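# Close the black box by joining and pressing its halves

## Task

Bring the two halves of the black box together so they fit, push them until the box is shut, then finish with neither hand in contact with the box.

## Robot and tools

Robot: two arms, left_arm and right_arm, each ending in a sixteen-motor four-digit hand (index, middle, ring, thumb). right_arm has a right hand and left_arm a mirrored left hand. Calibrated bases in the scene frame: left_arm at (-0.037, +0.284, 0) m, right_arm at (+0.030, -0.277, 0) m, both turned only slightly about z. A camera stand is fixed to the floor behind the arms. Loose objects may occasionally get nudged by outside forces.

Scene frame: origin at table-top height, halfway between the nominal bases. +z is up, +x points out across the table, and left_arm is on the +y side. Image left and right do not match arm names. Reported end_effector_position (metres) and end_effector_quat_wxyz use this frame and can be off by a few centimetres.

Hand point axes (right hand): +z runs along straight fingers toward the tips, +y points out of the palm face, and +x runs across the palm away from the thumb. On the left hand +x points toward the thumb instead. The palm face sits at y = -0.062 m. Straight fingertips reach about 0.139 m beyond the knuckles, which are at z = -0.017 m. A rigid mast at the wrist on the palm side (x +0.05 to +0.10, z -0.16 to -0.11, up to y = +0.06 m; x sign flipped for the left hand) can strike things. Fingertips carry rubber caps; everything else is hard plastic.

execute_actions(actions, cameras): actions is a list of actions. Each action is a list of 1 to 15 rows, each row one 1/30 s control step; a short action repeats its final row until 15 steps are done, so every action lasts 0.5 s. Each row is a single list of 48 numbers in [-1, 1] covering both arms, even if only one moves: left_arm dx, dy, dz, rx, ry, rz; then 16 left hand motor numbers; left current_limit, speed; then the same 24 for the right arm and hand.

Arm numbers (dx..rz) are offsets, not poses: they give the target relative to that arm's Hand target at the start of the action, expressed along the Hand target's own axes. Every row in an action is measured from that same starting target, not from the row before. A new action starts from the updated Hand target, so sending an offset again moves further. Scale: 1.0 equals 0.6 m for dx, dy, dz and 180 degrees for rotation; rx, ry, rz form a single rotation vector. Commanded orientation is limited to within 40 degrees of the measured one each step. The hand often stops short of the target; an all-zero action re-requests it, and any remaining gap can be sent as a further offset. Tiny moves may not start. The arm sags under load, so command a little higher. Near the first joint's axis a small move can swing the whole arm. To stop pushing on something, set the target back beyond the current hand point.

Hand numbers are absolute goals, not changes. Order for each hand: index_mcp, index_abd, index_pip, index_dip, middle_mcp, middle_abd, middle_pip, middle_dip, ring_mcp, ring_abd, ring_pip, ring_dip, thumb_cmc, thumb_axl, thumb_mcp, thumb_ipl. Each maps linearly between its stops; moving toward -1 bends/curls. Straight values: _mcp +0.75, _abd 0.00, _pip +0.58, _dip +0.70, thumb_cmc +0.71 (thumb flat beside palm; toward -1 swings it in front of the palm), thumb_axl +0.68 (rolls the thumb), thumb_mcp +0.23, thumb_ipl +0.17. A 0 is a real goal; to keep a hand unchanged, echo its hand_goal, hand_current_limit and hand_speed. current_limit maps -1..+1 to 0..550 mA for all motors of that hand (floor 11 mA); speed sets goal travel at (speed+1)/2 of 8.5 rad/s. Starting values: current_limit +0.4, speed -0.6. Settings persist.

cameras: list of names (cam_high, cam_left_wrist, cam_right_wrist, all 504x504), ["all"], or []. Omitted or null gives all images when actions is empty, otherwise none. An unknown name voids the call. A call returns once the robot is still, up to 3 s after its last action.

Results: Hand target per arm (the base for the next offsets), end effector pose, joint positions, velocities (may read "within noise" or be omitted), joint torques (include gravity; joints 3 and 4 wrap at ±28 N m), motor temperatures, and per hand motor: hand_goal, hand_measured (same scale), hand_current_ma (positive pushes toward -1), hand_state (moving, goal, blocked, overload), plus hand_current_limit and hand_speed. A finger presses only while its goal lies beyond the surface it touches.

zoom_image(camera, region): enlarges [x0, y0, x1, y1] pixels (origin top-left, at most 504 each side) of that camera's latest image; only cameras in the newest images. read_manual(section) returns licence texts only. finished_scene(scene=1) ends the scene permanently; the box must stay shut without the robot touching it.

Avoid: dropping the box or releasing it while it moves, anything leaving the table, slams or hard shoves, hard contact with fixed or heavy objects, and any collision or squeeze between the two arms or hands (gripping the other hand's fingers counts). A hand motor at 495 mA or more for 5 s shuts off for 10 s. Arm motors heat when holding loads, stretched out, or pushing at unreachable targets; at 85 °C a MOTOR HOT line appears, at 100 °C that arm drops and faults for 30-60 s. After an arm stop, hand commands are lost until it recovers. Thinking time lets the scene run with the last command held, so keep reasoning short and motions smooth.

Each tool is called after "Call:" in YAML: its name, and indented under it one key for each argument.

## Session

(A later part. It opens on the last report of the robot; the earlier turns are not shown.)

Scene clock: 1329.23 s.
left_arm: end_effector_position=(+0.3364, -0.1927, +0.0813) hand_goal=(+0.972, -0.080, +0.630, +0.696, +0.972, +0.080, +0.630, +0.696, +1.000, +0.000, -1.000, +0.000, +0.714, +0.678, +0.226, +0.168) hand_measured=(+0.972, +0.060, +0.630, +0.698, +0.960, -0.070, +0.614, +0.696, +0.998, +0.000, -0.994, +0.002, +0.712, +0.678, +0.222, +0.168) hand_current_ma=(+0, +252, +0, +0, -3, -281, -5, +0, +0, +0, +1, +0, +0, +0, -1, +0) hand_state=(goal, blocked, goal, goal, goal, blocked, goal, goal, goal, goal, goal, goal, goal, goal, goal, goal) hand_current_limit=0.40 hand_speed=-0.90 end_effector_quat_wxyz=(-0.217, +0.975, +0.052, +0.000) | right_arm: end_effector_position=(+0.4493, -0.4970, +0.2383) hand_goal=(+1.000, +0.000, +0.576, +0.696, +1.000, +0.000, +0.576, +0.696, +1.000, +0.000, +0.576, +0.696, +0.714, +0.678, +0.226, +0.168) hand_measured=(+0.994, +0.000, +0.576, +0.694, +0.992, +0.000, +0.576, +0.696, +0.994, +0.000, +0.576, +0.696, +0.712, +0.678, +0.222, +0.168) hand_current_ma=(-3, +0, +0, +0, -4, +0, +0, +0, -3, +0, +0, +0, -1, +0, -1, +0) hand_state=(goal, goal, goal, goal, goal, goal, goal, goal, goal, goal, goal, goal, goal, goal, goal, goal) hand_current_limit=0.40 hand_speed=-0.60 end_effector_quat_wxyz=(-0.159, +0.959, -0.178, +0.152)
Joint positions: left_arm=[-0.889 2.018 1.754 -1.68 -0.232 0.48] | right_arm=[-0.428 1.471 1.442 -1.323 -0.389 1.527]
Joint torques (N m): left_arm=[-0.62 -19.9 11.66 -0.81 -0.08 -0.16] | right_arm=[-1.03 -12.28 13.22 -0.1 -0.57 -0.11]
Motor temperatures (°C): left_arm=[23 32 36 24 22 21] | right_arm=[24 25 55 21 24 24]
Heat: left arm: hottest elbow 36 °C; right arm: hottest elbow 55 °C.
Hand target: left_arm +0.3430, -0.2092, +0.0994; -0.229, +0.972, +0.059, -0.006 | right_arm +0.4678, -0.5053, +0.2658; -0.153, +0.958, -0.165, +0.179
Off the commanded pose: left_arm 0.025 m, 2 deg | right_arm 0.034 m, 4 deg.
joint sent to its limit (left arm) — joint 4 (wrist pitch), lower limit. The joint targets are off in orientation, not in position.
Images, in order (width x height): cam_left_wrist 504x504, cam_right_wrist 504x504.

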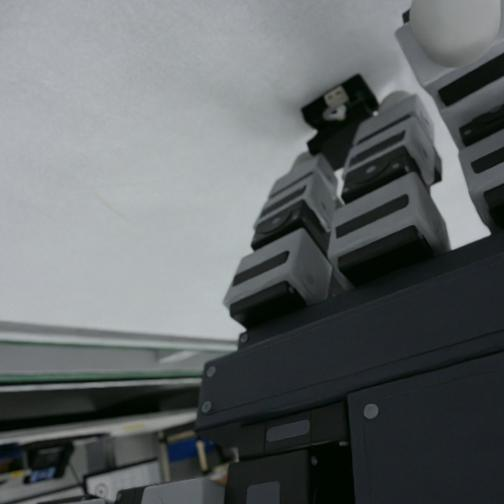

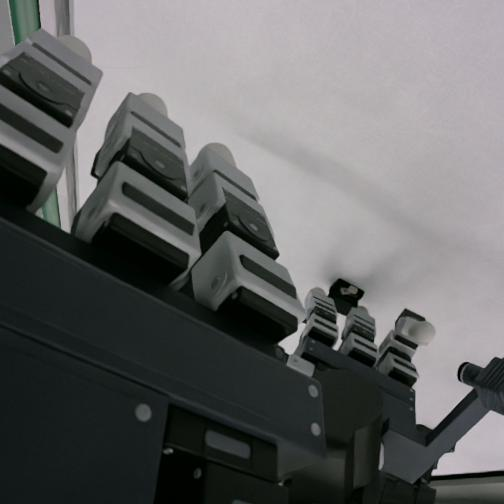

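Call:
execute_actions:
  actions:
    - [[-0.01,0.0015,0.003,0,-0.005,0.0149,0.972,-0.08,0.629,0.696,0.972,0.08,0.645,0.696,1,0,-1,0,0.714,0.678,0.226,0.168,0.4,-0.9,0,0,0,0,0,0,1,0,0.576,0.696,1,0,0.576,0.696,1,0,0.576,0.696,0.714,0.678,0.226,0.168,0.4,-0.6],[-0.02,0.003,0.006,0,-0.01,0.0298,0.972,-0.08,0.629,0.696,0.972,0.08,0.645,0.696,1,0,-1,0,0.714,0.678,0.226,0.168,0.4,-0.9,0,0,0,0,0,0,1,0,0.576,0.696,1,0,0.576,0.696,1,0,0.576,0.696,0.714,0.678,0.226,0.168,0.4,-0.6]]
  cameras: ["cam_left_wrist","cam_right_wrist"]

Call:
zoom_image:
  camera: "cam_right_wrist"
  region: [325, 275, 370, 320]

Call:
zoom_image:
  camera: "cam_left_wrist"
  region: [298, 70, 388, 160]

Scene clock: 1358.47 s.
left_arm: end_effector_position=(+0.3266, -0.1972, +0.0803) hand_goal=(+0.972, -0.080, +0.630, +0.696, +0.972, +0.080, +0.646, +0.696, +1.000, +0.000, -1.000, +0.000, +0.714, +0.678, +0.226, +0.168) hand_measured=(+0.972, +0.060, +0.630, +0.698, +0.960, -0.070, +0.632, +0.696, +0.998, +0.000, -0.994, +0.002, +0.712, +0.678, +0.222, +0.168) hand_current_ma=(+0, +252, +0, +0, -3, -281, -5, +0, +0, +0, +1, +0, +0, +0, -1, +0) hand_state=(goal, blocked, goal, goal, goal, blocked, goal, goal, goal, goal, goal, goal, goal, goal, goal, goal) hand_current_limit=0.40 hand_speed=-0.90 end_effector_quat_wxyz=(-0.209, +0.977, +0.020, -0.019) | right_arm: end_effector_position=(+0.4493, -0.4970, +0.2383) hand_goal=(+1.000, +0.000, +0.576, +0.696, +1.000, +0.000, +0.576, +0.696, +1.000, +0.000, +0.576, +0.696, +0.714, +0.678, +0.226, +0.168) hand_measured=(+0.994, +0.000, +0.576, +0.694, +0.992, +0.000, +0.576, +0.696, +0.994, +0.000, +0.576, +0.696, +0.712, +0.678, +0.222, +0.168) hand_current_ma=(-3, +0, +0, +0, -4, +0, +0, +0, -3, +0, +0, +0, -1, +0, -1, +0) hand_state=(goal, goal, goal, goal, goal, goal, goal, goal, goal, goal, goal, goal, goal, goal, goal, goal) hand_current_limit=0.40 hand_speed=-0.60 end_effector_quat_wxyz=(-0.159, +0.959, -0.178, +0.152)
Joint positions: left_arm=[-0.889 2.018 1.754 -1.68 -0.205 0.55] | right_arm=[-0.428 1.471 1.442 -1.323 -0.389 1.527]
Joint torques (N m): left_arm=[-0.5 -20.01 10.86 -0.85 -0.05 0.05] | right_arm=[-1.03 -12.22 13.23 -0.09 -0.57 -0.11]
Motor temperatures (°C): left_arm=[23 31 34 24 22 21] | right_arm=[24 25 55 21 24 24]
Heat: left arm: hottest elbow 34 °C; right arm: hottest elbow 55 °C.
Hand target: left_arm +0.3311, -0.2106, +0.0952; -0.228, +0.973, +0.017, -0.032 | right_arm +0.4678, -0.5053, +0.2658; -0.153, +0.958, -0.165, +0.179
Off the commanded pose: left_arm 0.020 m, 3 deg | right_arm 0.034 m, 4 deg.
joint sent to its limit (left arm) — joint 4 (wrist pitch), lower limit. The joint targets are off in orientation, not in position.
Images, in order (width x height): cam_left_wrist 504x504, cam_right_wrist 504x504.

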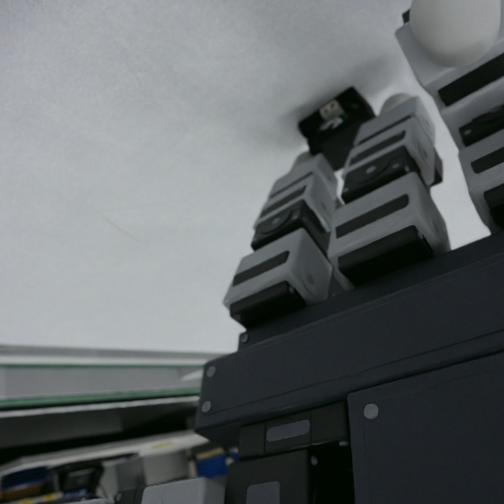

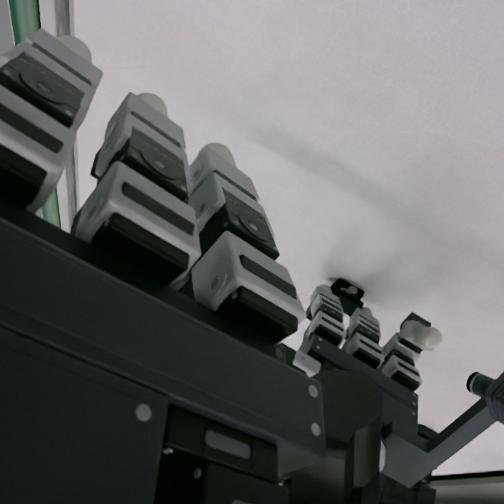

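Scaled by 11.200.

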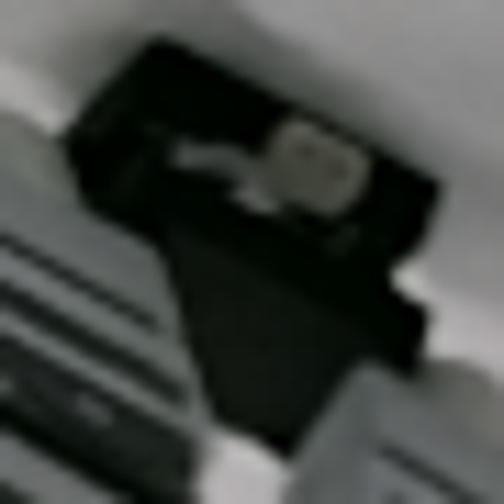

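Scaled by 5.600.

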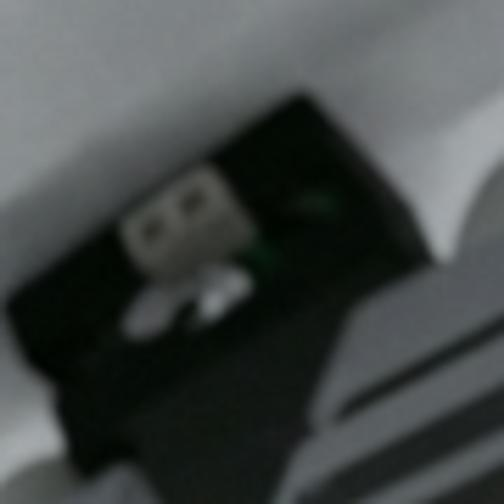

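Call:
execute_actions:
  actions:
    - [[0.005,-0.0038,0.013,0,-0.004,0.006,0.972,-0.08,0.629,0.696,0.972,0.08,0.645,0.696,1,0,-1,0,0.714,0.678,0.226,0.168,0.4,-0.9,0,0,0,0,0,0,1,0,0.576,0.696,1,0,0.576,0.696,1,0,0.576,0.696,0.714,0.678,0.226,0.168,0.4,-0.6]]
  cameras: ["cam_left_wrist","cam_right_wrist"]

Call:
zoom_image:
  camera: "cam_right_wrist"
  region: [325, 275, 370, 320]

Call:
zoom_image:
  camera: "cam_left_wrist"
  region: [298, 70, 388, 160]

Scene clock: 1370.53 s.
left_arm: end_effector_position=(+0.3236, -0.1983, +0.0801) hand_goal=(+0.972, -0.080, +0.630, +0.696, +0.972, +0.080, +0.646, +0.696, +1.000, +0.000, -1.000, +0.000, +0.714, +0.678, +0.226, +0.168) hand_measured=(+0.972, +0.060, +0.630, +0.698, +0.960, -0.070, +0.632, +0.696, +0.998, +0.000, -0.994, +0.002, +0.712, +0.678, +0.222, +0.168) hand_current_ma=(+0, +252, +0, +0, -3, -281, -5, +0, +0, +0, +1, +0, +0, +0, -1, +0) hand_state=(goal, blocked, goal, goal, goal, blocked, goal, goal, goal, goal, goal, goal, goal, goal, goal, goal) hand_current_limit=0.40 hand_speed=-0.90 end_effector_quat_wxyz=(-0.208, +0.978, +0.006, -0.024) | right_arm: end_effector_position=(+0.4493, -0.4970, +0.2383) hand_goal=(+1.000, +0.000, +0.576, +0.696, +1.000, +0.000, +0.576, +0.696, +1.000, +0.000, +0.576, +0.696, +0.714, +0.678, +0.226, +0.168) hand_measured=(+0.994, +0.000, +0.576, +0.694, +0.992, +0.000, +0.576, +0.696, +0.994, +0.000, +0.576, +0.696, +0.712, +0.678, +0.222, +0.168) hand_current_ma=(-3, +0, +0, +0, -4, +0, +0, +0, -3, +0, +0, +0, -1, +0, -1, +0) hand_state=(goal, goal, goal, goal, goal, goal, goal, goal, goal, goal, goal, goal, goal, goal, goal, goal) hand_current_limit=0.40 hand_speed=-0.60 end_effector_quat_wxyz=(-0.159, +0.959, -0.178, +0.152)
Joint positions: left_arm=[-0.889 2.018 1.754 -1.68 -0.2 0.579] | right_arm=[-0.428 1.471 1.442 -1.323 -0.389 1.527]
Joint torques (N m): left_arm=[0.56 -19.49 10.45 -0.81 -0.03 0.06] | right_arm=[-0.97 -12.16 13.23 -0.06 -0.58 -0.11]
Motor temperatures (°C): left_arm=[23 30 34 24 22 21] | right_arm=[24 25 55 21 24 24]
Heat: left arm: hottest elbow 34 °C; right arm: hottest elbow 55 °C.
Hand target: left_arm +0.3337, -0.2048, +0.0891; -0.228, +0.973, +0.009, -0.040 | right_arm +0.4678, -0.5053, +0.2658; -0.153, +0.958, -0.165, +0.179
Off the commanded pose: left_arm 0.015 m, 3 deg | right_arm 0.034 m, 4 deg.
joint sent to its limit (left arm) — joint 4 (wrist pitch), lower limit. The joint targets are off in orientation, not in position.
Images, in order (width x height): cam_left_wrist 504x504, cam_right_wrist 504x504.

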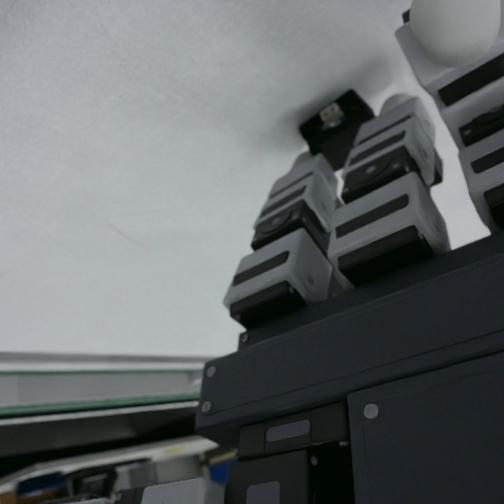

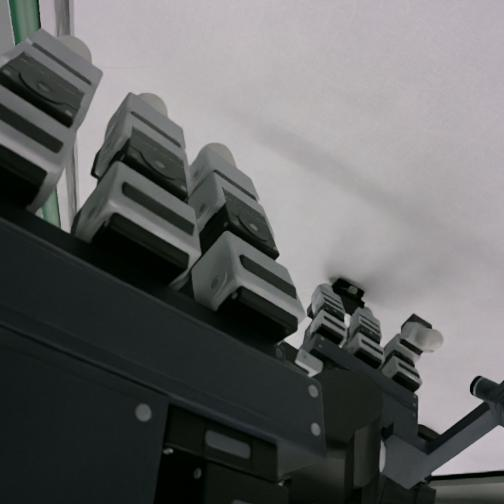

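Scaled by 11.200.

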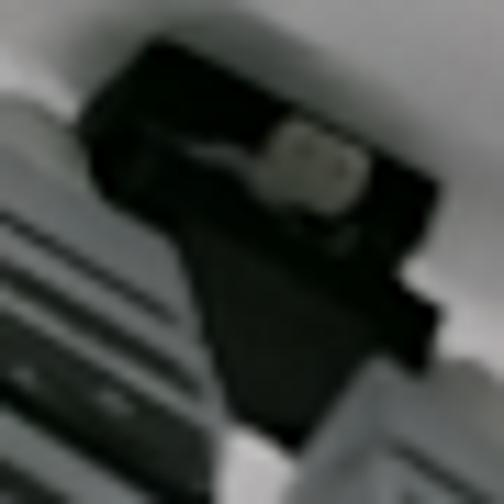

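Scaled by 5.600.

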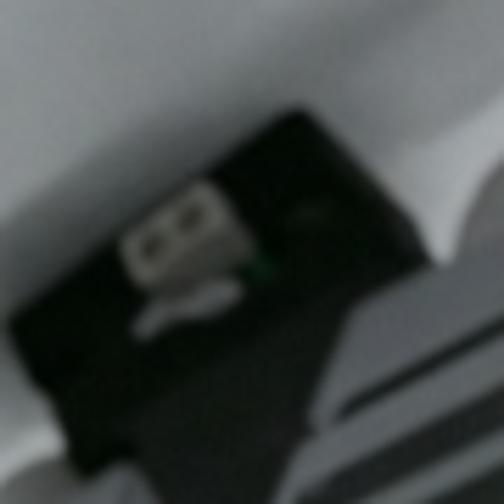

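Call:
execute_actions:
  actions:
    - [[0.005,-0.0157,0.0133,0,0,0,0.972,-0.08,0.629,0.696,0.972,0.08,0.645,0.696,1,0,-1,0,0.714,0.678,0.226,0.168,0.4,-0.9,0,0,0,0,0,0,1,0,0.576,0.696,1,0,0.576,0.696,1,0,0.576,0.696,0.714,0.678,0.226,0.168,0.4,-0.6]]
  cameras: ["cam_left_wrist","cam_right_wrist"]

Call:
zoom_image:
  camera: "cam_right_wrist"
  region: [325, 275, 370, 320]

Call:
zoom_image:
  camera: "cam_left_wrist"
  region: [298, 70, 388, 160]

Scene clock: 1378.20 s.
left_arm: end_effector_position=(+0.3308, -0.1924, +0.0800) hand_goal=(+0.972, -0.080, +0.630, +0.696, +0.972, +0.080, +0.646, +0.696, +1.000, +0.000, -1.000, +0.000, +0.714, +0.678, +0.226, +0.168) hand_measured=(+0.972, +0.060, +0.630, +0.698, +0.960, -0.070, +0.632, +0.696, +0.998, +0.000, -0.994, +0.002, +0.712, +0.678, +0.222, +0.168) hand_current_ma=(+0, +252, +0, +0, -3, -281, -5, +0, +0, +0, +1, +0, +0, +0, -1, +0) hand_state=(goal, blocked, goal, goal, goal, blocked, goal, goal, goal, goal, goal, goal, goal, goal, goal, goal) hand_current_limit=0.40 hand_speed=-0.90 end_effector_quat_wxyz=(-0.208, +0.978, +0.009, -0.026) | right_arm: end_effector_position=(+0.4493, -0.4970, +0.2383) hand_goal=(+1.000, +0.000, +0.576, +0.696, +1.000, +0.000, +0.576, +0.696, +1.000, +0.000, +0.576, +0.696, +0.714, +0.678, +0.226, +0.168) hand_measured=(+0.994, +0.000, +0.576, +0.694, +0.992, +0.000, +0.576, +0.696, +0.994, +0.000, +0.576, +0.696, +0.712, +0.678, +0.222, +0.168) hand_current_ma=(-3, +0, +0, +0, -4, +0, +0, +0, -3, +0, +0, +0, -1, +0, -1, +0) hand_state=(goal, goal, goal, goal, goal, goal, goal, goal, goal, goal, goal, goal, goal, goal, goal, goal) hand_current_limit=0.40 hand_speed=-0.60 end_effector_quat_wxyz=(-0.159, +0.959, -0.178, +0.152)
Joint positions: left_arm=[-0.872 2.018 1.754 -1.68 -0.202 0.59] | right_arm=[-0.428 1.471 1.442 -1.323 -0.389 1.527]
Joint torques (N m): left_arm=[0.38 -19.96 8.44 -0.85 -0.18 0.07] | right_arm=[-0.97 -12.22 13.23 -0.08 -0.58 -0.12]
Motor temperatures (°C): left_arm=[23 30 34 24 22 21] | right_arm=[24 25 55 21 24 24]
Heat: left arm: hottest elbow 34 °C; right arm: hottest elbow 55 °C.
Hand target: left_arm +0.3359, -0.1928, +0.0859; -0.228, +0.973, +0.009, -0.040 | right_arm +0.4678, -0.5053, +0.2658; -0.153, +0.958, -0.165, +0.179
Off the commanded pose: left_arm 0.008 m, 3 deg | right_arm 0.034 m, 4 deg.
joint sent to its limit (left arm) — joint 4 (wrist pitch), lower limit. The joint targets are off in orientation, not in position.
Images, in order (width x height): cam_left_wrist 504x504, cam_right_wrist 504x504.

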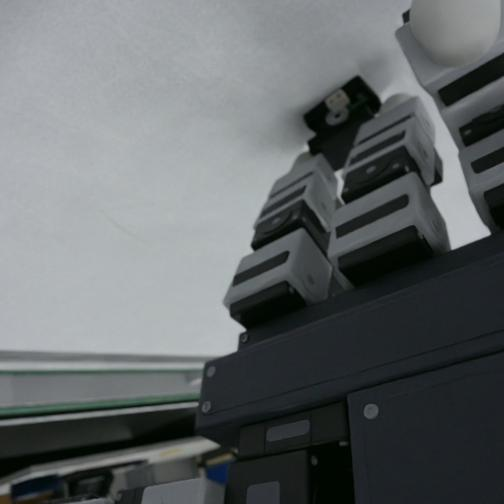

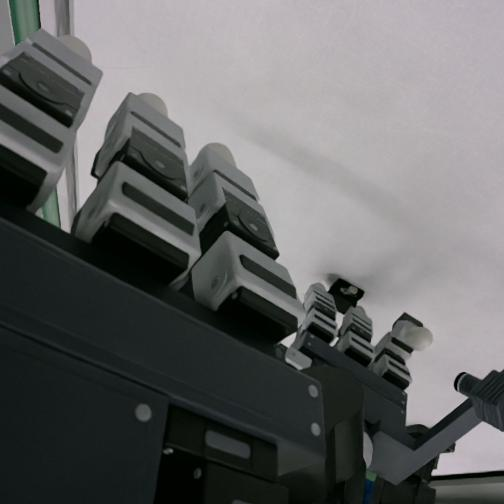

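Scaled by 11.200.

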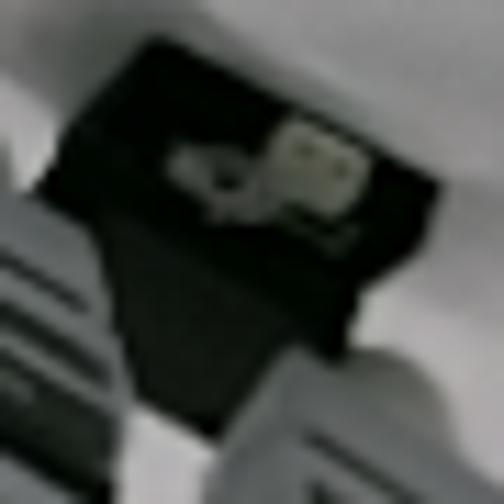

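Scaled by 5.600.

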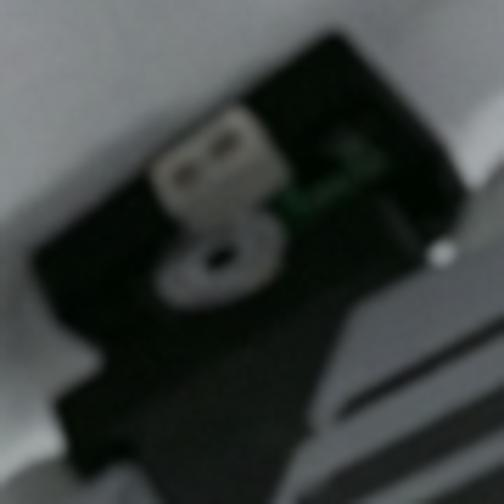

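Call:
zoom_image:
  camera: "cam_right_wrist"
  region: [328, 280, 360, 312]

Call:
zoom_image:
  camera: "cam_left_wrist"
  region: [298, 110, 348, 160]

Scaled by 15.750.

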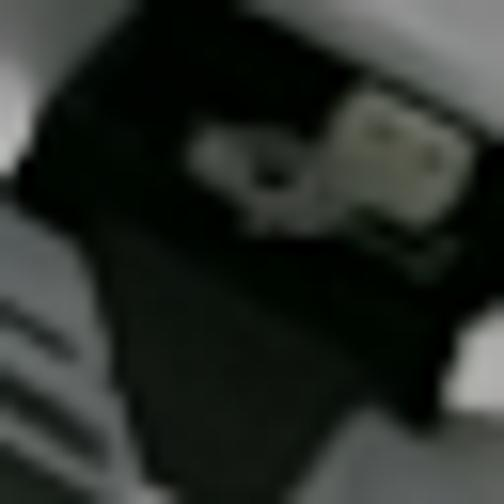

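Scaled by 10.080.

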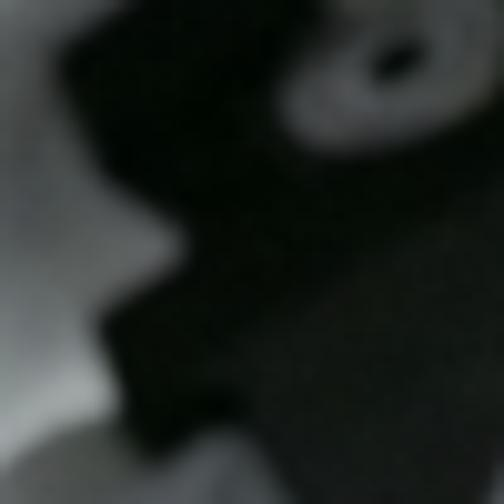

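Call:
execute_actions:
  actions:
    - [[-0.0083,0.0044,0.009,0,0,0,0.981,-0.125,0.629,0.696,0.981,0.035,0.645,0.696,1,0,-1,0,0.714,0.678,0.226,0.168,0.4,-0.9,0,0,0,0,0,0,1,0,0.576,0.696,1,0,0.576,0.696,1,0,0.576,0.696,0.714,0.678,0.226,0.168,0.4,-0.6]]
  cameras: ["cam_left_wrist","cam_right_wrist"]

Call:
zoom_image:
  camera: "cam_right_wrist"
  region: [325, 275, 370, 320]

Call:
zoom_image:
  camera: "cam_left_wrist"
  region: [298, 70, 388, 160]

Scene clock: 1394.83 s.
left_arm: end_effector_position=(+0.3308, -0.1924, +0.0800) hand_goal=(+0.982, -0.124, +0.630, +0.696, +0.982, +0.036, +0.646, +0.696, +1.000, +0.000, -1.000, +0.000, +0.714, +0.678, +0.226, +0.168) hand_measured=(+0.976, +0.060, +0.630, +0.698, +0.960, -0.070, +0.632, +0.696, +0.998, +0.000, -0.994, +0.002, +0.712, +0.678, +0.222, +0.168) hand_current_ma=(-1, +385, +0, +0, -11, -147, -5, +0, +0, +0, +1, +0, +0, +0, -1, +0) hand_state=(goal, blocked, goal, goal, blocked, blocked, goal, goal, goal, goal, goal, goal, goal, goal, goal, goal) hand_current_limit=0.40 hand_speed=-0.90 end_effector_quat_wxyz=(-0.208, +0.978, +0.008, -0.026) | right_arm: end_effector_position=(+0.4493, -0.4970, +0.2383) hand_goal=(+1.000, +0.000, +0.576, +0.696, +1.000, +0.000, +0.576, +0.696, +1.000, +0.000, +0.576, +0.696, +0.714, +0.678, +0.226, +0.168) hand_measured=(+0.994, +0.000, +0.576, +0.694, +0.992, +0.000, +0.576, +0.696, +0.994, +0.000, +0.576, +0.696, +0.712, +0.678, +0.222, +0.168) hand_current_ma=(-3, +0, +0, +0, -4, +0, +0, +0, -3, +0, +0, +0, -1, +0, -1, +0) hand_state=(goal, goal, goal, goal, goal, goal, goal, goal, goal, goal, goal, goal, goal, goal, goal, goal) hand_current_limit=0.40 hand_speed=-0.60 end_effector_quat_wxyz=(-0.159, +0.959, -0.178, +0.152)
Joint positions: left_arm=[-0.872 2.018 1.754 -1.68 -0.202 0.591] | right_arm=[-0.428 1.471 1.442 -1.323 -0.389 1.527]
Joint torques (N m): left_arm=[-0.15 -19.84 7.62 -0.84 -0.09 -0.04] | right_arm=[-1.03 -12.28 13.23 -0.06 -0.58 -0.12]
Motor temperatures (°C): left_arm=[23 30 33 24 22 21] | right_arm=[24 25 55 21 24 24]
Heat: left arm: hottest elbow 33 °C; right arm: hottest elbow 55 °C.
Hand target: left_arm +0.3305, -0.1930, +0.0803; -0.228, +0.973, +0.009, -0.040 | right_arm +0.4678, -0.5053, +0.2658; -0.153, +0.958, -0.165, +0.179
Off the commanded pose: left_arm 0.001 m, 3 deg | right_arm 0.034 m, 4 deg.
joint sent to its limit (left arm) — joint 4 (wrist pitch), lower limit. The joint targets are off in orientation, not in position.
Images, in order (width x height): cam_left_wrist 504x504, cam_right_wrist 504x504.

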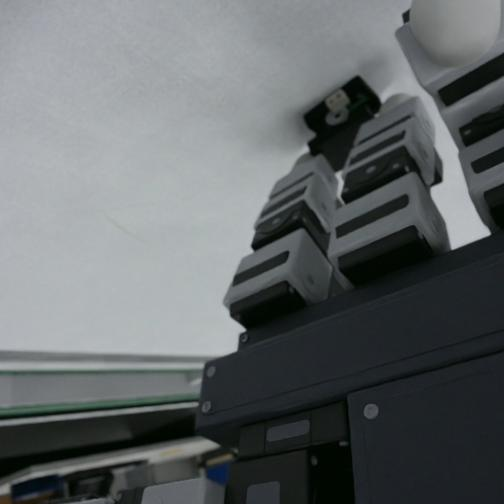

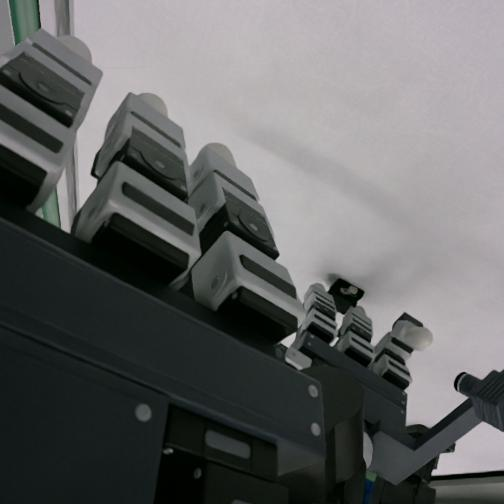

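Scaled by 11.200.

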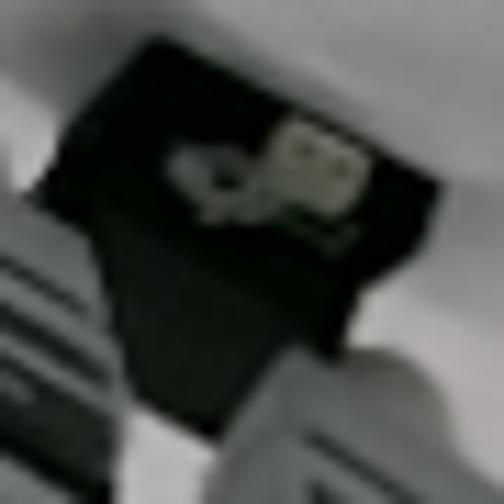

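Scaled by 5.600.

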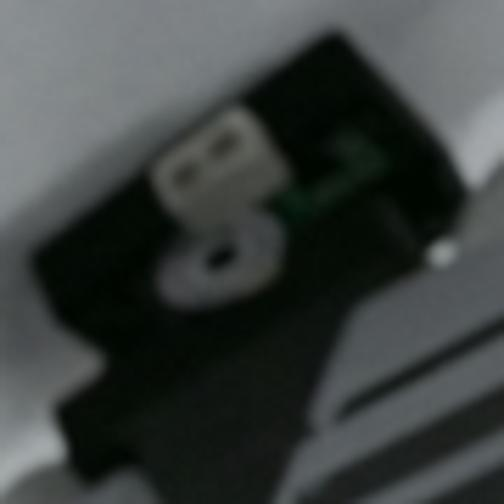

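Call:
execute_actions:
  actions:
    - [[-0.003,0.0044,0.009,0,0,0,0.981,-0.16,0.629,0.696,0.981,-0.105,0.645,0.696,1,0,-1,0,0.714,0.678,0.226,0.168,0.4,-0.95,0,0,0,0,0,0,1,0,0.576,0.696,1,0,0.576,0.696,1,0,0.576,0.696,0.714,0.678,0.226,0.168,0.4,-0.6]]

Call:
execute_actions:
  actions:
    - [[0,0.0,0.0,0,0,0,0.981,-0.14,0.629,0.696,0.981,0.03,0.645,0.696,1,0,-1,0,0.714,0.678,0.226,0.168,0.4,-0.95,0,0,0,0,0,0,1,0,0.576,0.696,1,0,0.576,0.696,1,0,0.576,0.696,0.714,0.678,0.226,0.168,0.4,-0.6]]
  cameras: ["cam_left_wrist","cam_right_wrist"]

Call:
zoom_image:
  camera: "cam_right_wrist"
  region: [325, 275, 370, 320]

Call:
zoom_image:
  camera: "cam_left_wrist"
  region: [298, 70, 388, 160]

Scene clock: 1401.00 s.
left_arm: end_effector_position=(+0.3308, -0.1924, +0.0800) hand_goal=(+0.982, -0.160, +0.630, +0.696, +0.982, -0.104, +0.646, +0.696, +1.000, +0.000, -1.000, +0.000, +0.714, +0.678, +0.226, +0.168) hand_measured=(+0.980, -0.022, +0.630, +0.698, +0.960, -0.162, +0.632, +0.696, +0.998, +0.000, -0.994, +0.002, +0.712, +0.678, +0.222, +0.168) hand_current_ma=(+0, +245, +0, +0, -11, -48, -5, +0, +0, +0, +1, +0, +0, +0, -1, +0) hand_state=(goal, blocked, goal, goal, blocked, blocked, goal, goal, goal, goal, goal, goal, goal, goal, goal, goal) hand_current_limit=0.40 hand_speed=-0.95 end_effector_quat_wxyz=(-0.208, +0.978, +0.008, -0.026) | right_arm: end_effector_position=(+0.4493, -0.4970, +0.2383) hand_goal=(+1.000, +0.000, +0.576, +0.696, +1.000, +0.000, +0.576, +0.696, +1.000, +0.000, +0.576, +0.696, +0.714, +0.678, +0.226, +0.168) hand_measured=(+0.994, +0.000, +0.576, +0.694, +0.992, +0.000, +0.576, +0.696, +0.994, +0.000, +0.576, +0.696, +0.712, +0.678, +0.222, +0.168) hand_current_ma=(-3, +0, +0, +0, -4, +0, +0, +0, -3, +0, +0, +0, -1, +0, -1, +0) hand_state=(goal, goal, goal, goal, goal, goal, goal, goal, goal, goal, goal, goal, goal, goal, goal, goal) hand_current_limit=0.40 hand_speed=-0.60 end_effector_quat_wxyz=(-0.159, +0.959, -0.178, +0.152)
Joint positions: left_arm=[-0.872 2.018 1.754 -1.68 -0.202 0.591] | right_arm=[-0.428 1.471 1.442 -1.323 -0.389 1.527]
Joint torques (N m): left_arm=[-0.44 -19.08 7.34 -0.83 -0.05 -0.11] | right_arm=[-0.97 -12.22 13.23 -0.09 -0.58 -0.11]
Motor temperatures (°C): left_arm=[23 30 32 24 22 21] | right_arm=[24 25 55 21 24 24]
Heat: left arm: hottest elbow 32 °C; right arm: hottest elbow 55 °C.
Hand target: left_arm +0.3283, -0.1930, +0.0744; -0.228, +0.973, +0.009, -0.040 | right_arm +0.4678, -0.5053, +0.2658; -0.153, +0.958, -0.165, +0.179
Off the commanded pose: left_arm 0.006 m, 3 deg | right_arm 0.034 m, 4 deg.
joint sent to its limit (left arm) — joint 4 (wrist pitch), lower limit. The joint targets still meet the commanded pose.

Scene clock: 1401.70 s.
left_arm: end_effector_position=(+0.3308, -0.1924, +0.0800) hand_goal=(+0.982, -0.140, +0.630, +0.696, +0.982, +0.030, +0.646, +0.696, +1.000, +0.000, -1.000, +0.000, +0.714, +0.678, +0.226, +0.168) hand_measured=(+0.984, -0.022, +0.632, +0.698, +0.960, -0.154, +0.632, +0.696, +0.998, +0.000, -0.994, +0.002, +0.712, +0.678, +0.222, +0.168) hand_current_ma=(+0, +184, +0, +0, -11, -383, -5, +0, +0, +0, +1, +0, +0, +0, -1, +0) hand_state=(goal, blocked, goal, goal, blocked, blocked, goal, goal, goal, goal, goal, goal, goal, goal, goal, goal) hand_current_limit=0.40 hand_speed=-0.95 end_effector_quat_wxyz=(-0.208, +0.978, +0.008, -0.026) | right_arm: end_effector_position=(+0.4493, -0.4970, +0.2383) hand_goal=(+1.000, +0.000, +0.576, +0.696, +1.000, +0.000, +0.576, +0.696, +1.000, +0.000, +0.576, +0.696, +0.714, +0.678, +0.226, +0.168) hand_measured=(+0.994, +0.000, +0.576, +0.694, +0.992, +0.000, +0.576, +0.696, +0.994, +0.000, +0.576, +0.696, +0.712, +0.678, +0.222, +0.168) hand_current_ma=(-3, +0, +0, +0, -4, +0, +0, +0, -3, +0, +0, +0, -1, +0, -1, +0) hand_state=(goal, goal, goal, goal, goal, goal, goal, goal, goal, goal, goal, goal, goal, goal, goal, goal) hand_current_limit=0.40 hand_speed=-0.60 end_effector_quat_wxyz=(-0.159, +0.959, -0.178, +0.152)
Joint positions: left_arm=[-0.872 2.018 1.754 -1.68 -0.202 0.591] | right_arm=[-0.428 1.471 1.442 -1.323 -0.389 1.527]
Joint torques (N m): left_arm=[-0.26 -19.31 7.35 -0.87 -0.04 -0.09] | right_arm=[-1.03 -12.22 13.23 -0.06 -0.57 -0.12]
Motor temperatures (°C): left_arm=[23 30 32 24 22 21] | right_arm=[24 25 55 21 24 24]
Heat: left arm: hottest elbow 32 °C; right arm: hottest elbow 55 °C.
Hand target: left_arm +0.3283, -0.1930, +0.0744; -0.228, +0.973, +0.009, -0.040 | right_arm +0.4678, -0.5053, +0.2658; -0.153, +0.958, -0.165, +0.179
Off the commanded pose: left_arm 0.006 m, 3 deg | right_arm 0.034 m, 4 deg.
joint sent to its limit (left arm) — joint 4 (wrist pitch), lower limit. The joint targets still meet the commanded pose.
Images, in order (width x height): cam_left_wrist 504x504, cam_right_wrist 504x504.

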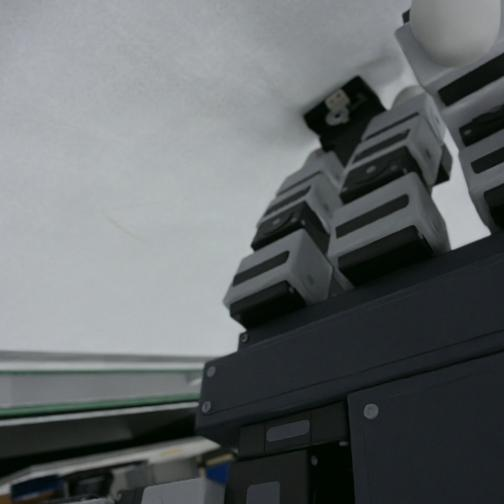

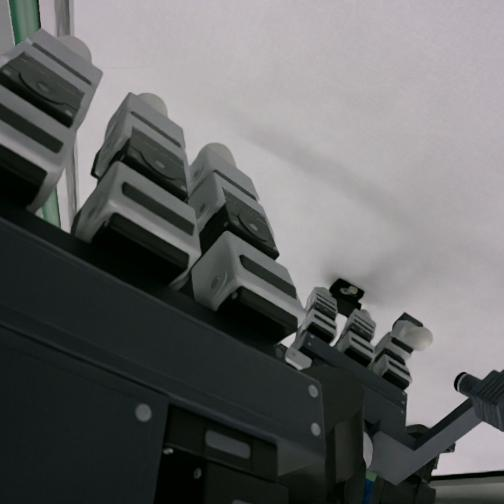

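Scaled by 11.200.

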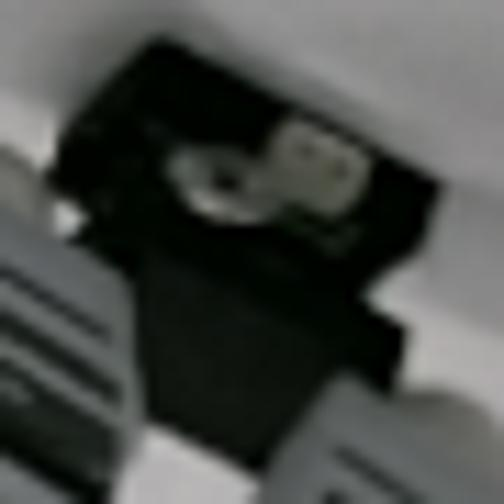

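Scaled by 5.600.

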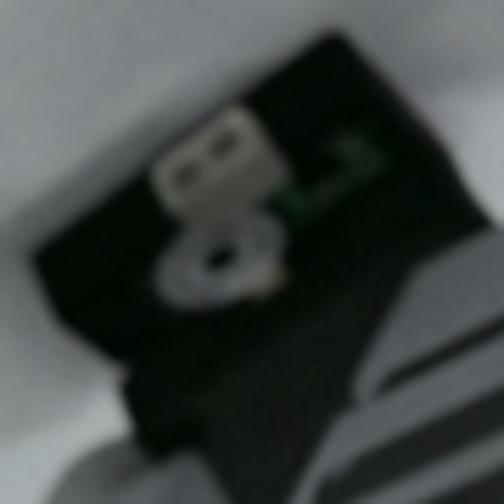

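Call:
execute_actions:
  actions:
    - [[0,0,0,0,0,0,0.981,-0.048,0.629,0.696,0.981,0.016,0.645,0.696,1,0,-1,0,0.714,0.678,0.226,0.168,0.4,-0.95,0,0,0,0,0,0,1,0,0.576,0.696,1,0,0.576,0.696,1,0,0.576,0.696,0.714,0.678,0.226,0.168,0.4,-0.6]]

Scene clock: 1407.93 s.
left_arm: end_effector_position=(+0.3308, -0.1924, +0.0800) hand_goal=(+0.982, -0.048, +0.630, +0.696, +0.982, +0.016, +0.646, +0.696, +1.000, +0.000, -1.000, +0.000, +0.714, +0.678, +0.226, +0.168) hand_measured=(+0.984, +0.016, +0.632, +0.698, +0.960, -0.118, +0.632, +0.694, +0.998, +0.000, -0.994, +0.002, +0.712, +0.678, +0.222, +0.168) hand_current_ma=(+0, +60, +0, +0, -11, -234, -5, +0, +0, +0, +1, +0, +0, +0, -1, +0) hand_state=(goal, blocked, goal, goal, blocked, blocked, goal, goal, goal, goal, goal, goal, goal, goal, goal, goal) hand_current_limit=0.40 hand_speed=-0.95 end_effector_quat_wxyz=(-0.208, +0.978, +0.008, -0.026) | right_arm: end_effector_position=(+0.4493, -0.4970, +0.2383) hand_goal=(+1.000, +0.000, +0.576, +0.696, +1.000, +0.000, +0.576, +0.696, +1.000, +0.000, +0.576, +0.696, +0.714, +0.678, +0.226, +0.168) hand_measured=(+0.994, +0.000, +0.576, +0.694, +0.992, +0.000, +0.576, +0.696, +0.994, +0.000, +0.576, +0.696, +0.712, +0.678, +0.222, +0.168) hand_current_ma=(-3, +0, +0, +0, -4, +0, +0, +0, -3, +0, +0, +0, -1, +0, -1, +0) hand_state=(goal, goal, goal, goal, goal, goal, goal, goal, goal, goal, goal, goal, goal, goal, goal, goal) hand_current_limit=0.40 hand_speed=-0.60 end_effector_quat_wxyz=(-0.159, +0.959, -0.178, +0.152)
Joint positions: left_arm=[-0.872 2.018 1.754 -1.68 -0.202 0.591] | right_arm=[-0.428 1.471 1.442 -1.323 -0.389 1.527]
Joint torques (N m): left_arm=[-0.32 -19.14 7.39 -0.87 -0.05 -0.11] | right_arm=[-0.97 -12.28 13.23 -0.08 -0.57 -0.12]
Motor temperatures (°C): left_arm=[23 30 32 24 22 21] | right_arm=[24 25 55 21 24 24]
Heat: left arm: hottest elbow 32 °C; right arm: hottest elbow 55 °C.
Hand target: left_arm +0.3283, -0.1930, +0.0744; -0.228, +0.973, +0.009, -0.040 | right_arm +0.4678, -0.5053, +0.2658; -0.153, +0.958, -0.165, +0.179
Off the commanded pose: left_arm 0.006 m, 3 deg | right_arm 0.034 m, 4 deg.
joint sent to its limit (left arm) — joint 4 (wrist pitch), lower limit. The joint targets still meet the commanded pose.

Call:
execute_actions:
  actions:
    - [[0,0.0044,0.009,0,0,0,0.981,-0.10,0.629,0.696,0.981,0.016,0.645,0.696,1,0,-1,0,0.714,0.678,0.226,0.168,0.4,-0.95,0,0,0,0,0,0,1,0,0.576,0.696,1,0,0.576,0.696,1,0,0.576,0.696,0.714,0.678,0.226,0.168,0.4,-0.6]]
  cameras: ["cam_left_wrist","cam_right_wrist"]

Call:
zoom_image:
  camera: "cam_right_wrist"
  region: [325, 275, 370, 320]

Call:
zoom_image:
  camera: "cam_left_wrist"
  region: [298, 70, 388, 160]

Scene clock: 1412.10 s.
left_arm: end_effector_position=(+0.3304, -0.1919, +0.0734) hand_goal=(+0.982, -0.100, +0.630, +0.696, +0.982, +0.016, +0.646, +0.696, +1.000, +0.000, -1.000, +0.000, +0.714, +0.678, +0.226, +0.168) hand_measured=(+0.984, +0.016, +0.632, +0.698, +0.960, -0.118, +0.632, +0.694, +0.998, +0.000, -0.994, +0.002, +0.712, +0.678, +0.222, +0.168) hand_current_ma=(+0, +178, +0, +0, -11, -234, -5, +0, +0, +0, +1, +0, +0, +0, -1, +0) hand_state=(goal, blocked, goal, goal, blocked, blocked, goal, goal, goal, goal, goal, goal, goal, goal, goal, goal) hand_current_limit=0.40 hand_speed=-0.95 end_effector_quat_wxyz=(-0.212, +0.977, +0.008, -0.030) | right_arm: end_effector_position=(+0.4493, -0.4970, +0.2383) hand_goal=(+1.000, +0.000, +0.576, +0.696, +1.000, +0.000, +0.576, +0.696, +1.000, +0.000, +0.576, +0.696, +0.714, +0.678, +0.226, +0.168) hand_measured=(+0.994, +0.000, +0.576, +0.694, +0.992, +0.000, +0.576, +0.696, +0.994, +0.000, +0.576, +0.696, +0.712, +0.678, +0.222, +0.168) hand_current_ma=(-3, +0, +0, +0, -4, +0, +0, +0, -3, +0, +0, +0, -1, +0, -1, +0) hand_state=(goal, goal, goal, goal, goal, goal, goal, goal, goal, goal, goal, goal, goal, goal, goal, goal) hand_current_limit=0.40 hand_speed=-0.60 end_effector_quat_wxyz=(-0.159, +0.959, -0.178, +0.152)
Joint positions: left_arm=[-0.872 2.029 1.754 -1.68 -0.202 0.591] | right_arm=[-0.428 1.471 1.442 -1.323 -0.389 1.527]
Joint torques (N m): left_arm=[-0.62 -19.6 7.41 -0.84 -0.05 -0.12] | right_arm=[-1.03 -12.22 13.22 -0.08 -0.58 -0.12]
Motor temperatures (°C): left_arm=[23 30 32 24 22 21] | right_arm=[24 25 56 21 24 24]
Heat: left arm: hottest elbow 32 °C; right arm: hottest elbow 56 °C.
Hand target: left_arm +0.3278, -0.1930, +0.0683; -0.228, +0.973, +0.009, -0.040 | right_arm +0.4678, -0.5053, +0.2658; -0.153, +0.958, -0.165, +0.179
Off the commanded pose: left_arm 0.006 m, 2 deg | right_arm 0.034 m, 4 deg.
joint sent to its limit (left arm) — joint 4 (wrist pitch), lower limit. The joint targets still meet the commanded pose.
Images, in order (width x height): cam_left_wrist 504x504, cam_right_wrist 504x504.

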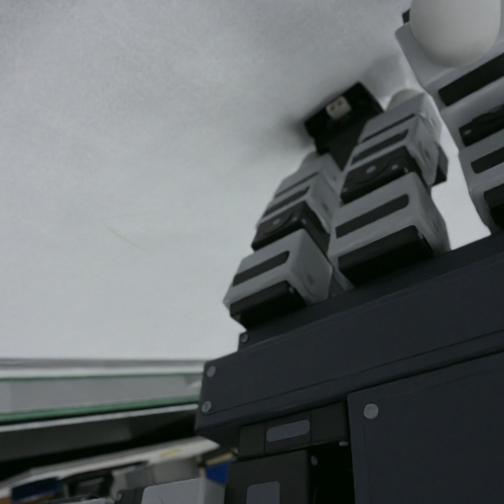

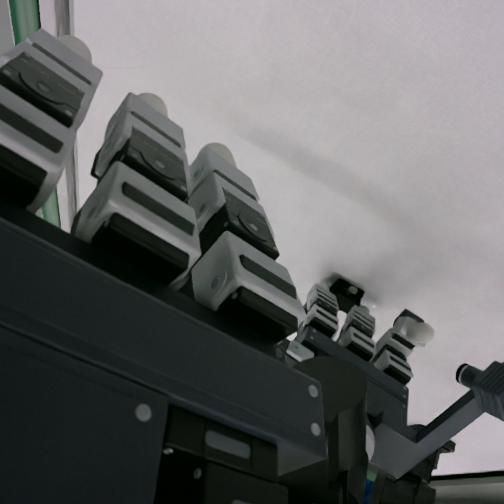

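Scaled by 11.200.

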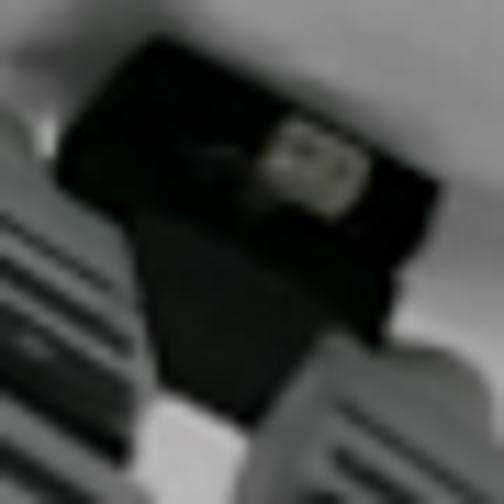

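Scaled by 5.600.

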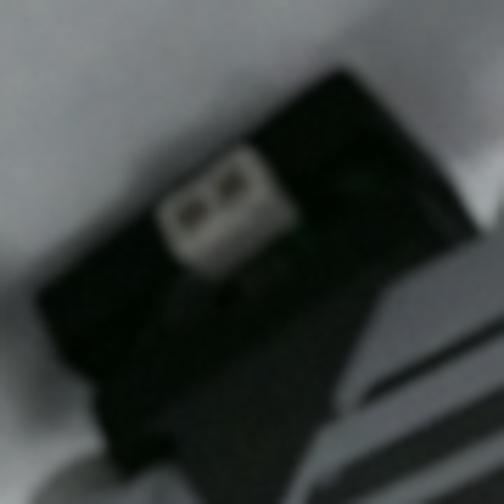

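Call:
execute_actions:
  actions:
    - [[0,0.0022,0.0045,0,0,0,0.981,-0.10,0.629,0.696,0.981,0.016,0.645,0.696,1,0,-1,0,0.714,0.678,0.226,0.168,0.4,-0.95,0,0,0,0,0,0,1,0,0.576,0.696,1,0,0.576,0.696,1,0,0.576,0.696,0.714,0.678,0.226,0.168,0.4,-0.6]]
  cameras: ["cam_left_wrist","cam_right_wrist"]

Call:
zoom_image:
  camera: "cam_right_wrist"
  region: [325, 275, 370, 320]

Call:
zoom_image:
  camera: "cam_left_wrist"
  region: [298, 70, 388, 160]

Scene clock: 1417.03 s.
left_arm: end_effector_position=(+0.3303, -0.1917, +0.0712) hand_goal=(+0.982, -0.100, +0.630, +0.696, +0.982, +0.016, +0.646, +0.696, +1.000, +0.000, -1.000, +0.000, +0.714, +0.678, +0.226, +0.168) hand_measured=(+0.984, +0.016, +0.632, +0.698, +0.960, -0.118, +0.632, +0.694, +0.998, +0.000, -0.994, +0.002, +0.712, +0.678, +0.222, +0.168) hand_current_ma=(+0, +178, +0, +0, -11, -234, -5, +0, +0, +0, +1, +0, +0, +0, -1, +0) hand_state=(goal, blocked, goal, goal, blocked, blocked, goal, goal, goal, goal, goal, goal, goal, goal, goal, goal) hand_current_limit=0.40 hand_speed=-0.95 end_effector_quat_wxyz=(-0.214, +0.976, +0.008, -0.031) | right_arm: end_effector_position=(+0.4493, -0.4970, +0.2383) hand_goal=(+1.000, +0.000, +0.576, +0.696, +1.000, +0.000, +0.576, +0.696, +1.000, +0.000, +0.576, +0.696, +0.714, +0.678, +0.226, +0.168) hand_measured=(+0.994, +0.000, +0.576, +0.694, +0.992, +0.000, +0.576, +0.696, +0.994, +0.000, +0.576, +0.696, +0.712, +0.678, +0.222, +0.168) hand_current_ma=(-3, +0, +0, +0, -4, +0, +0, +0, -3, +0, +0, +0, -1, +0, -1, +0) hand_state=(goal, goal, goal, goal, goal, goal, goal, goal, goal, goal, goal, goal, goal, goal, goal, goal) hand_current_limit=0.40 hand_speed=-0.60 end_effector_quat_wxyz=(-0.159, +0.959, -0.178, +0.152)
Joint positions: left_arm=[-0.872 2.033 1.754 -1.68 -0.202 0.591] | right_arm=[-0.428 1.471 1.442 -1.323 -0.389 1.527]
Joint torques (N m): left_arm=[-0.62 -19.02 7.41 -0.87 -0.06 -0.14] | right_arm=[-1.03 -12.22 13.22 -0.06 -0.58 -0.11]
Motor temperatures (°C): left_arm=[23 31 32 24 22 21] | right_arm=[24 25 56 21 24 24]
Heat: left arm: hottest elbow 32 °C; right arm: hottest elbow 56 °C.
Hand target: left_arm +0.3276, -0.1930, +0.0652; -0.228, +0.973, +0.009, -0.040 | right_arm +0.4678, -0.5053, +0.2658; -0.153, +0.958, -0.165, +0.179
Off the commanded pose: left_arm 0.007 m, 2 deg | right_arm 0.034 m, 4 deg.
joint sent to its limit (left arm) — joint 4 (wrist pitch), lower limit. The joint targets still meet the commanded pose.
Images, in order (width x height): cam_left_wrist 504x504, cam_right_wrist 504x504.

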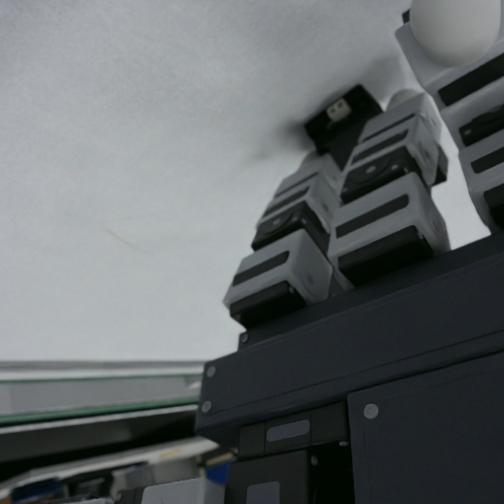

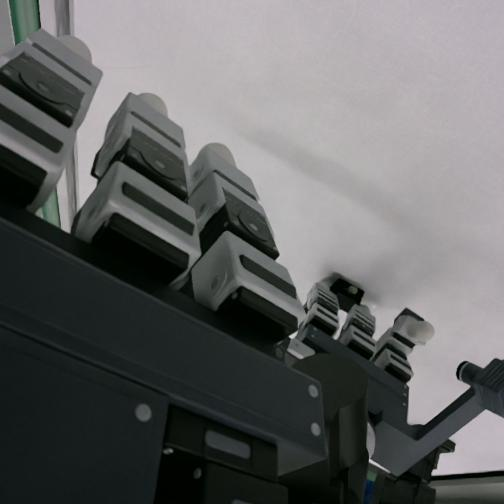

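Scaled by 11.200.

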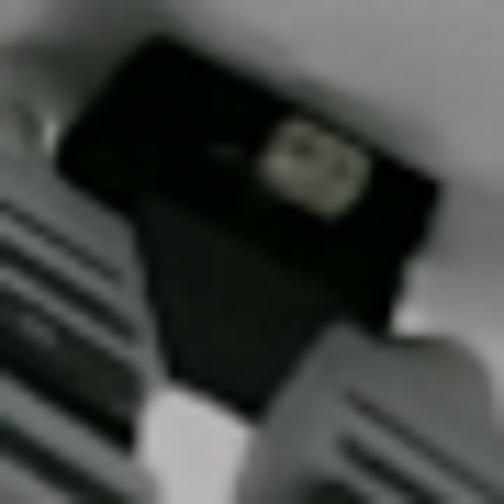

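Scaled by 5.600.

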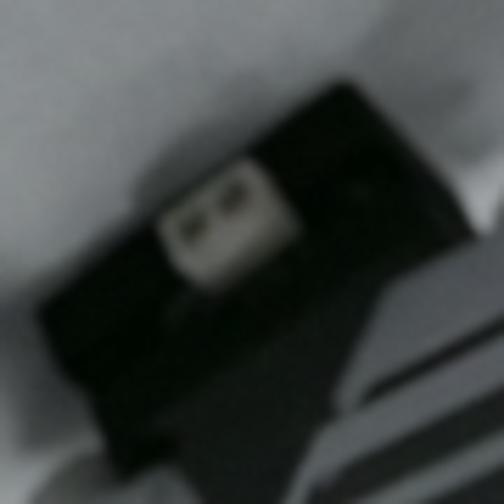

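Call:
execute_actions:
  actions:
    - [[0,0.0022,0.0045,0,0,0,0.981,-0.10,0.629,0.696,0.981,0.016,0.645,0.696,1,0,-1,0,0.714,0.678,0.226,0.168,0.4,-0.95,0,0,0,0,0,0,1,0,0.576,0.696,1,0,0.576,0.696,1,0,0.576,0.696,0.714,0.678,0.226,0.168,0.4,-0.6]]
  cameras: ["cam_left_wrist","cam_right_wrist"]

Call:
zoom_image:
  camera: "cam_right_wrist"
  region: [325, 275, 370, 320]

Call:
zoom_image:
  camera: "cam_left_wrist"
  region: [298, 70, 388, 160]

Scene clock: 1428.23 s.
left_arm: end_effector_position=(+0.3302, -0.1916, +0.0692) hand_goal=(+0.982, -0.100, +0.630, +0.696, +0.982, +0.016, +0.646, +0.696, +1.000, +0.000, -1.000, +0.000, +0.714, +0.678, +0.226, +0.168) hand_measured=(+0.984, +0.016, +0.632, +0.698, +0.960, -0.118, +0.632, +0.694, +0.998, +0.000, -0.994, +0.002, +0.712, +0.678, +0.222, +0.168) hand_current_ma=(+0, +178, +0, +0, -11, -234, -5, +0, +0, +0, +1, +0, +0, +0, -1, +0) hand_state=(goal, blocked, goal, goal, blocked, blocked, goal, goal, goal, goal, goal, goal, goal, goal, goal, goal) hand_current_limit=0.40 hand_speed=-0.95 end_effector_quat_wxyz=(-0.215, +0.976, +0.007, -0.032) | right_arm: end_effector_position=(+0.4493, -0.4970, +0.2383) hand_goal=(+1.000, +0.000, +0.576, +0.696, +1.000, +0.000, +0.576, +0.696, +1.000, +0.000, +0.576, +0.696, +0.714, +0.678, +0.226, +0.168) hand_measured=(+0.994, +0.000, +0.576, +0.694, +0.992, +0.000, +0.576, +0.696, +0.994, +0.000, +0.576, +0.696, +0.712, +0.678, +0.222, +0.168) hand_current_ma=(-3, +0, +0, +0, -4, +0, +0, +0, -3, +0, +0, +0, -1, +0, -1, +0) hand_state=(goal, goal, goal, goal, goal, goal, goal, goal, goal, goal, goal, goal, goal, goal, goal, goal) hand_current_limit=0.40 hand_speed=-0.60 end_effector_quat_wxyz=(-0.159, +0.959, -0.178, +0.152)
Joint positions: left_arm=[-0.872 2.037 1.754 -1.68 -0.202 0.591] | right_arm=[-0.428 1.471 1.442 -1.323 -0.389 1.527]
Joint torques (N m): left_arm=[-0.62 -19.02 7.45 -0.9 -0.04 -0.15] | right_arm=[-0.97 -12.22 13.22 -0.06 -0.57 -0.12]
Motor temperatures (°C): left_arm=[23 32 31 24 22 21] | right_arm=[24 25 56 21 24 24]
Heat: left arm: hottest shoulder 32 °C; right arm: hottest elbow 56 °C.
Hand target: left_arm +0.3274, -0.1930, +0.0622; -0.228, +0.973, +0.009, -0.040 | right_arm +0.4678, -0.5053, +0.2658; -0.153, +0.958, -0.165, +0.179
Off the commanded pose: left_arm 0.008 m, 2 deg | right_arm 0.034 m, 4 deg.
joint sent to its limit (left arm) — joint 4 (wrist pitch), lower limit. The joint targets still meet the commanded pose.
Images, in order (width x height): cam_left_wrist 504x504, cam_right_wrist 504x504.

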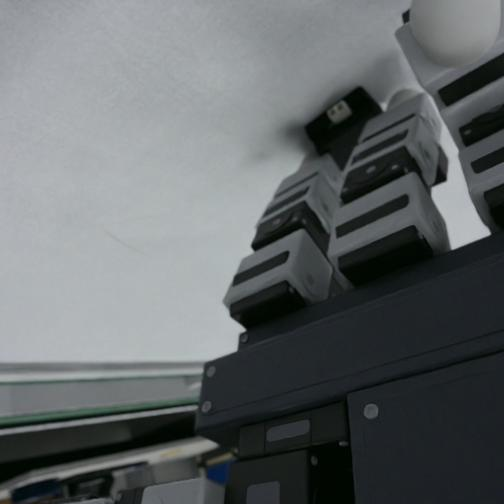

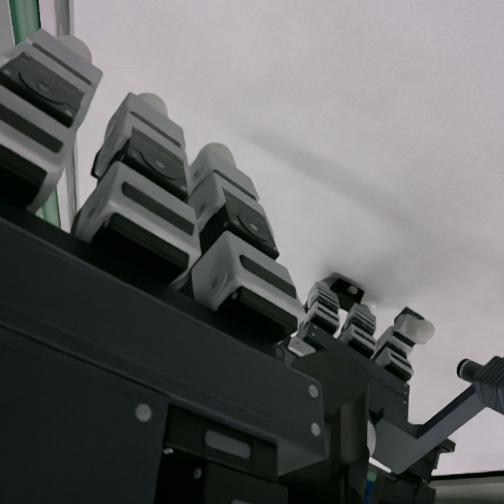

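Scaled by 11.200.

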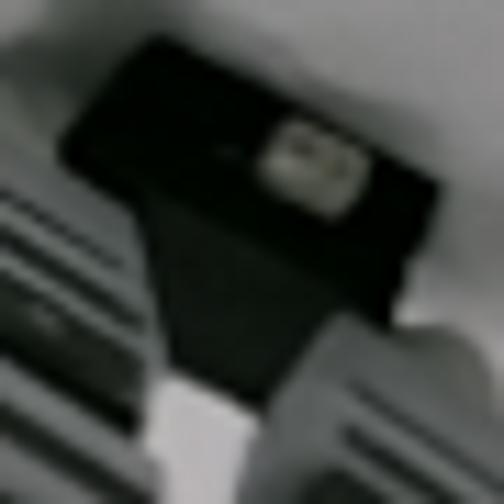

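Scaled by 5.600.

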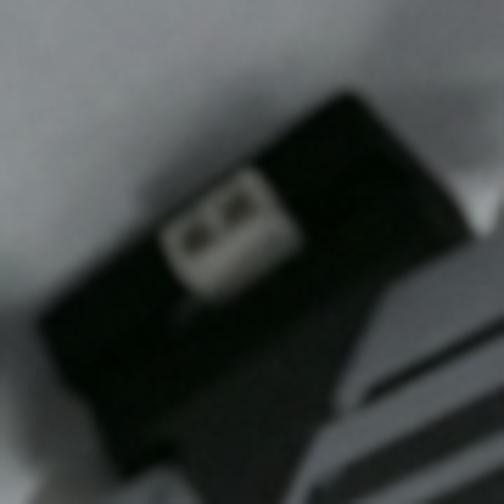

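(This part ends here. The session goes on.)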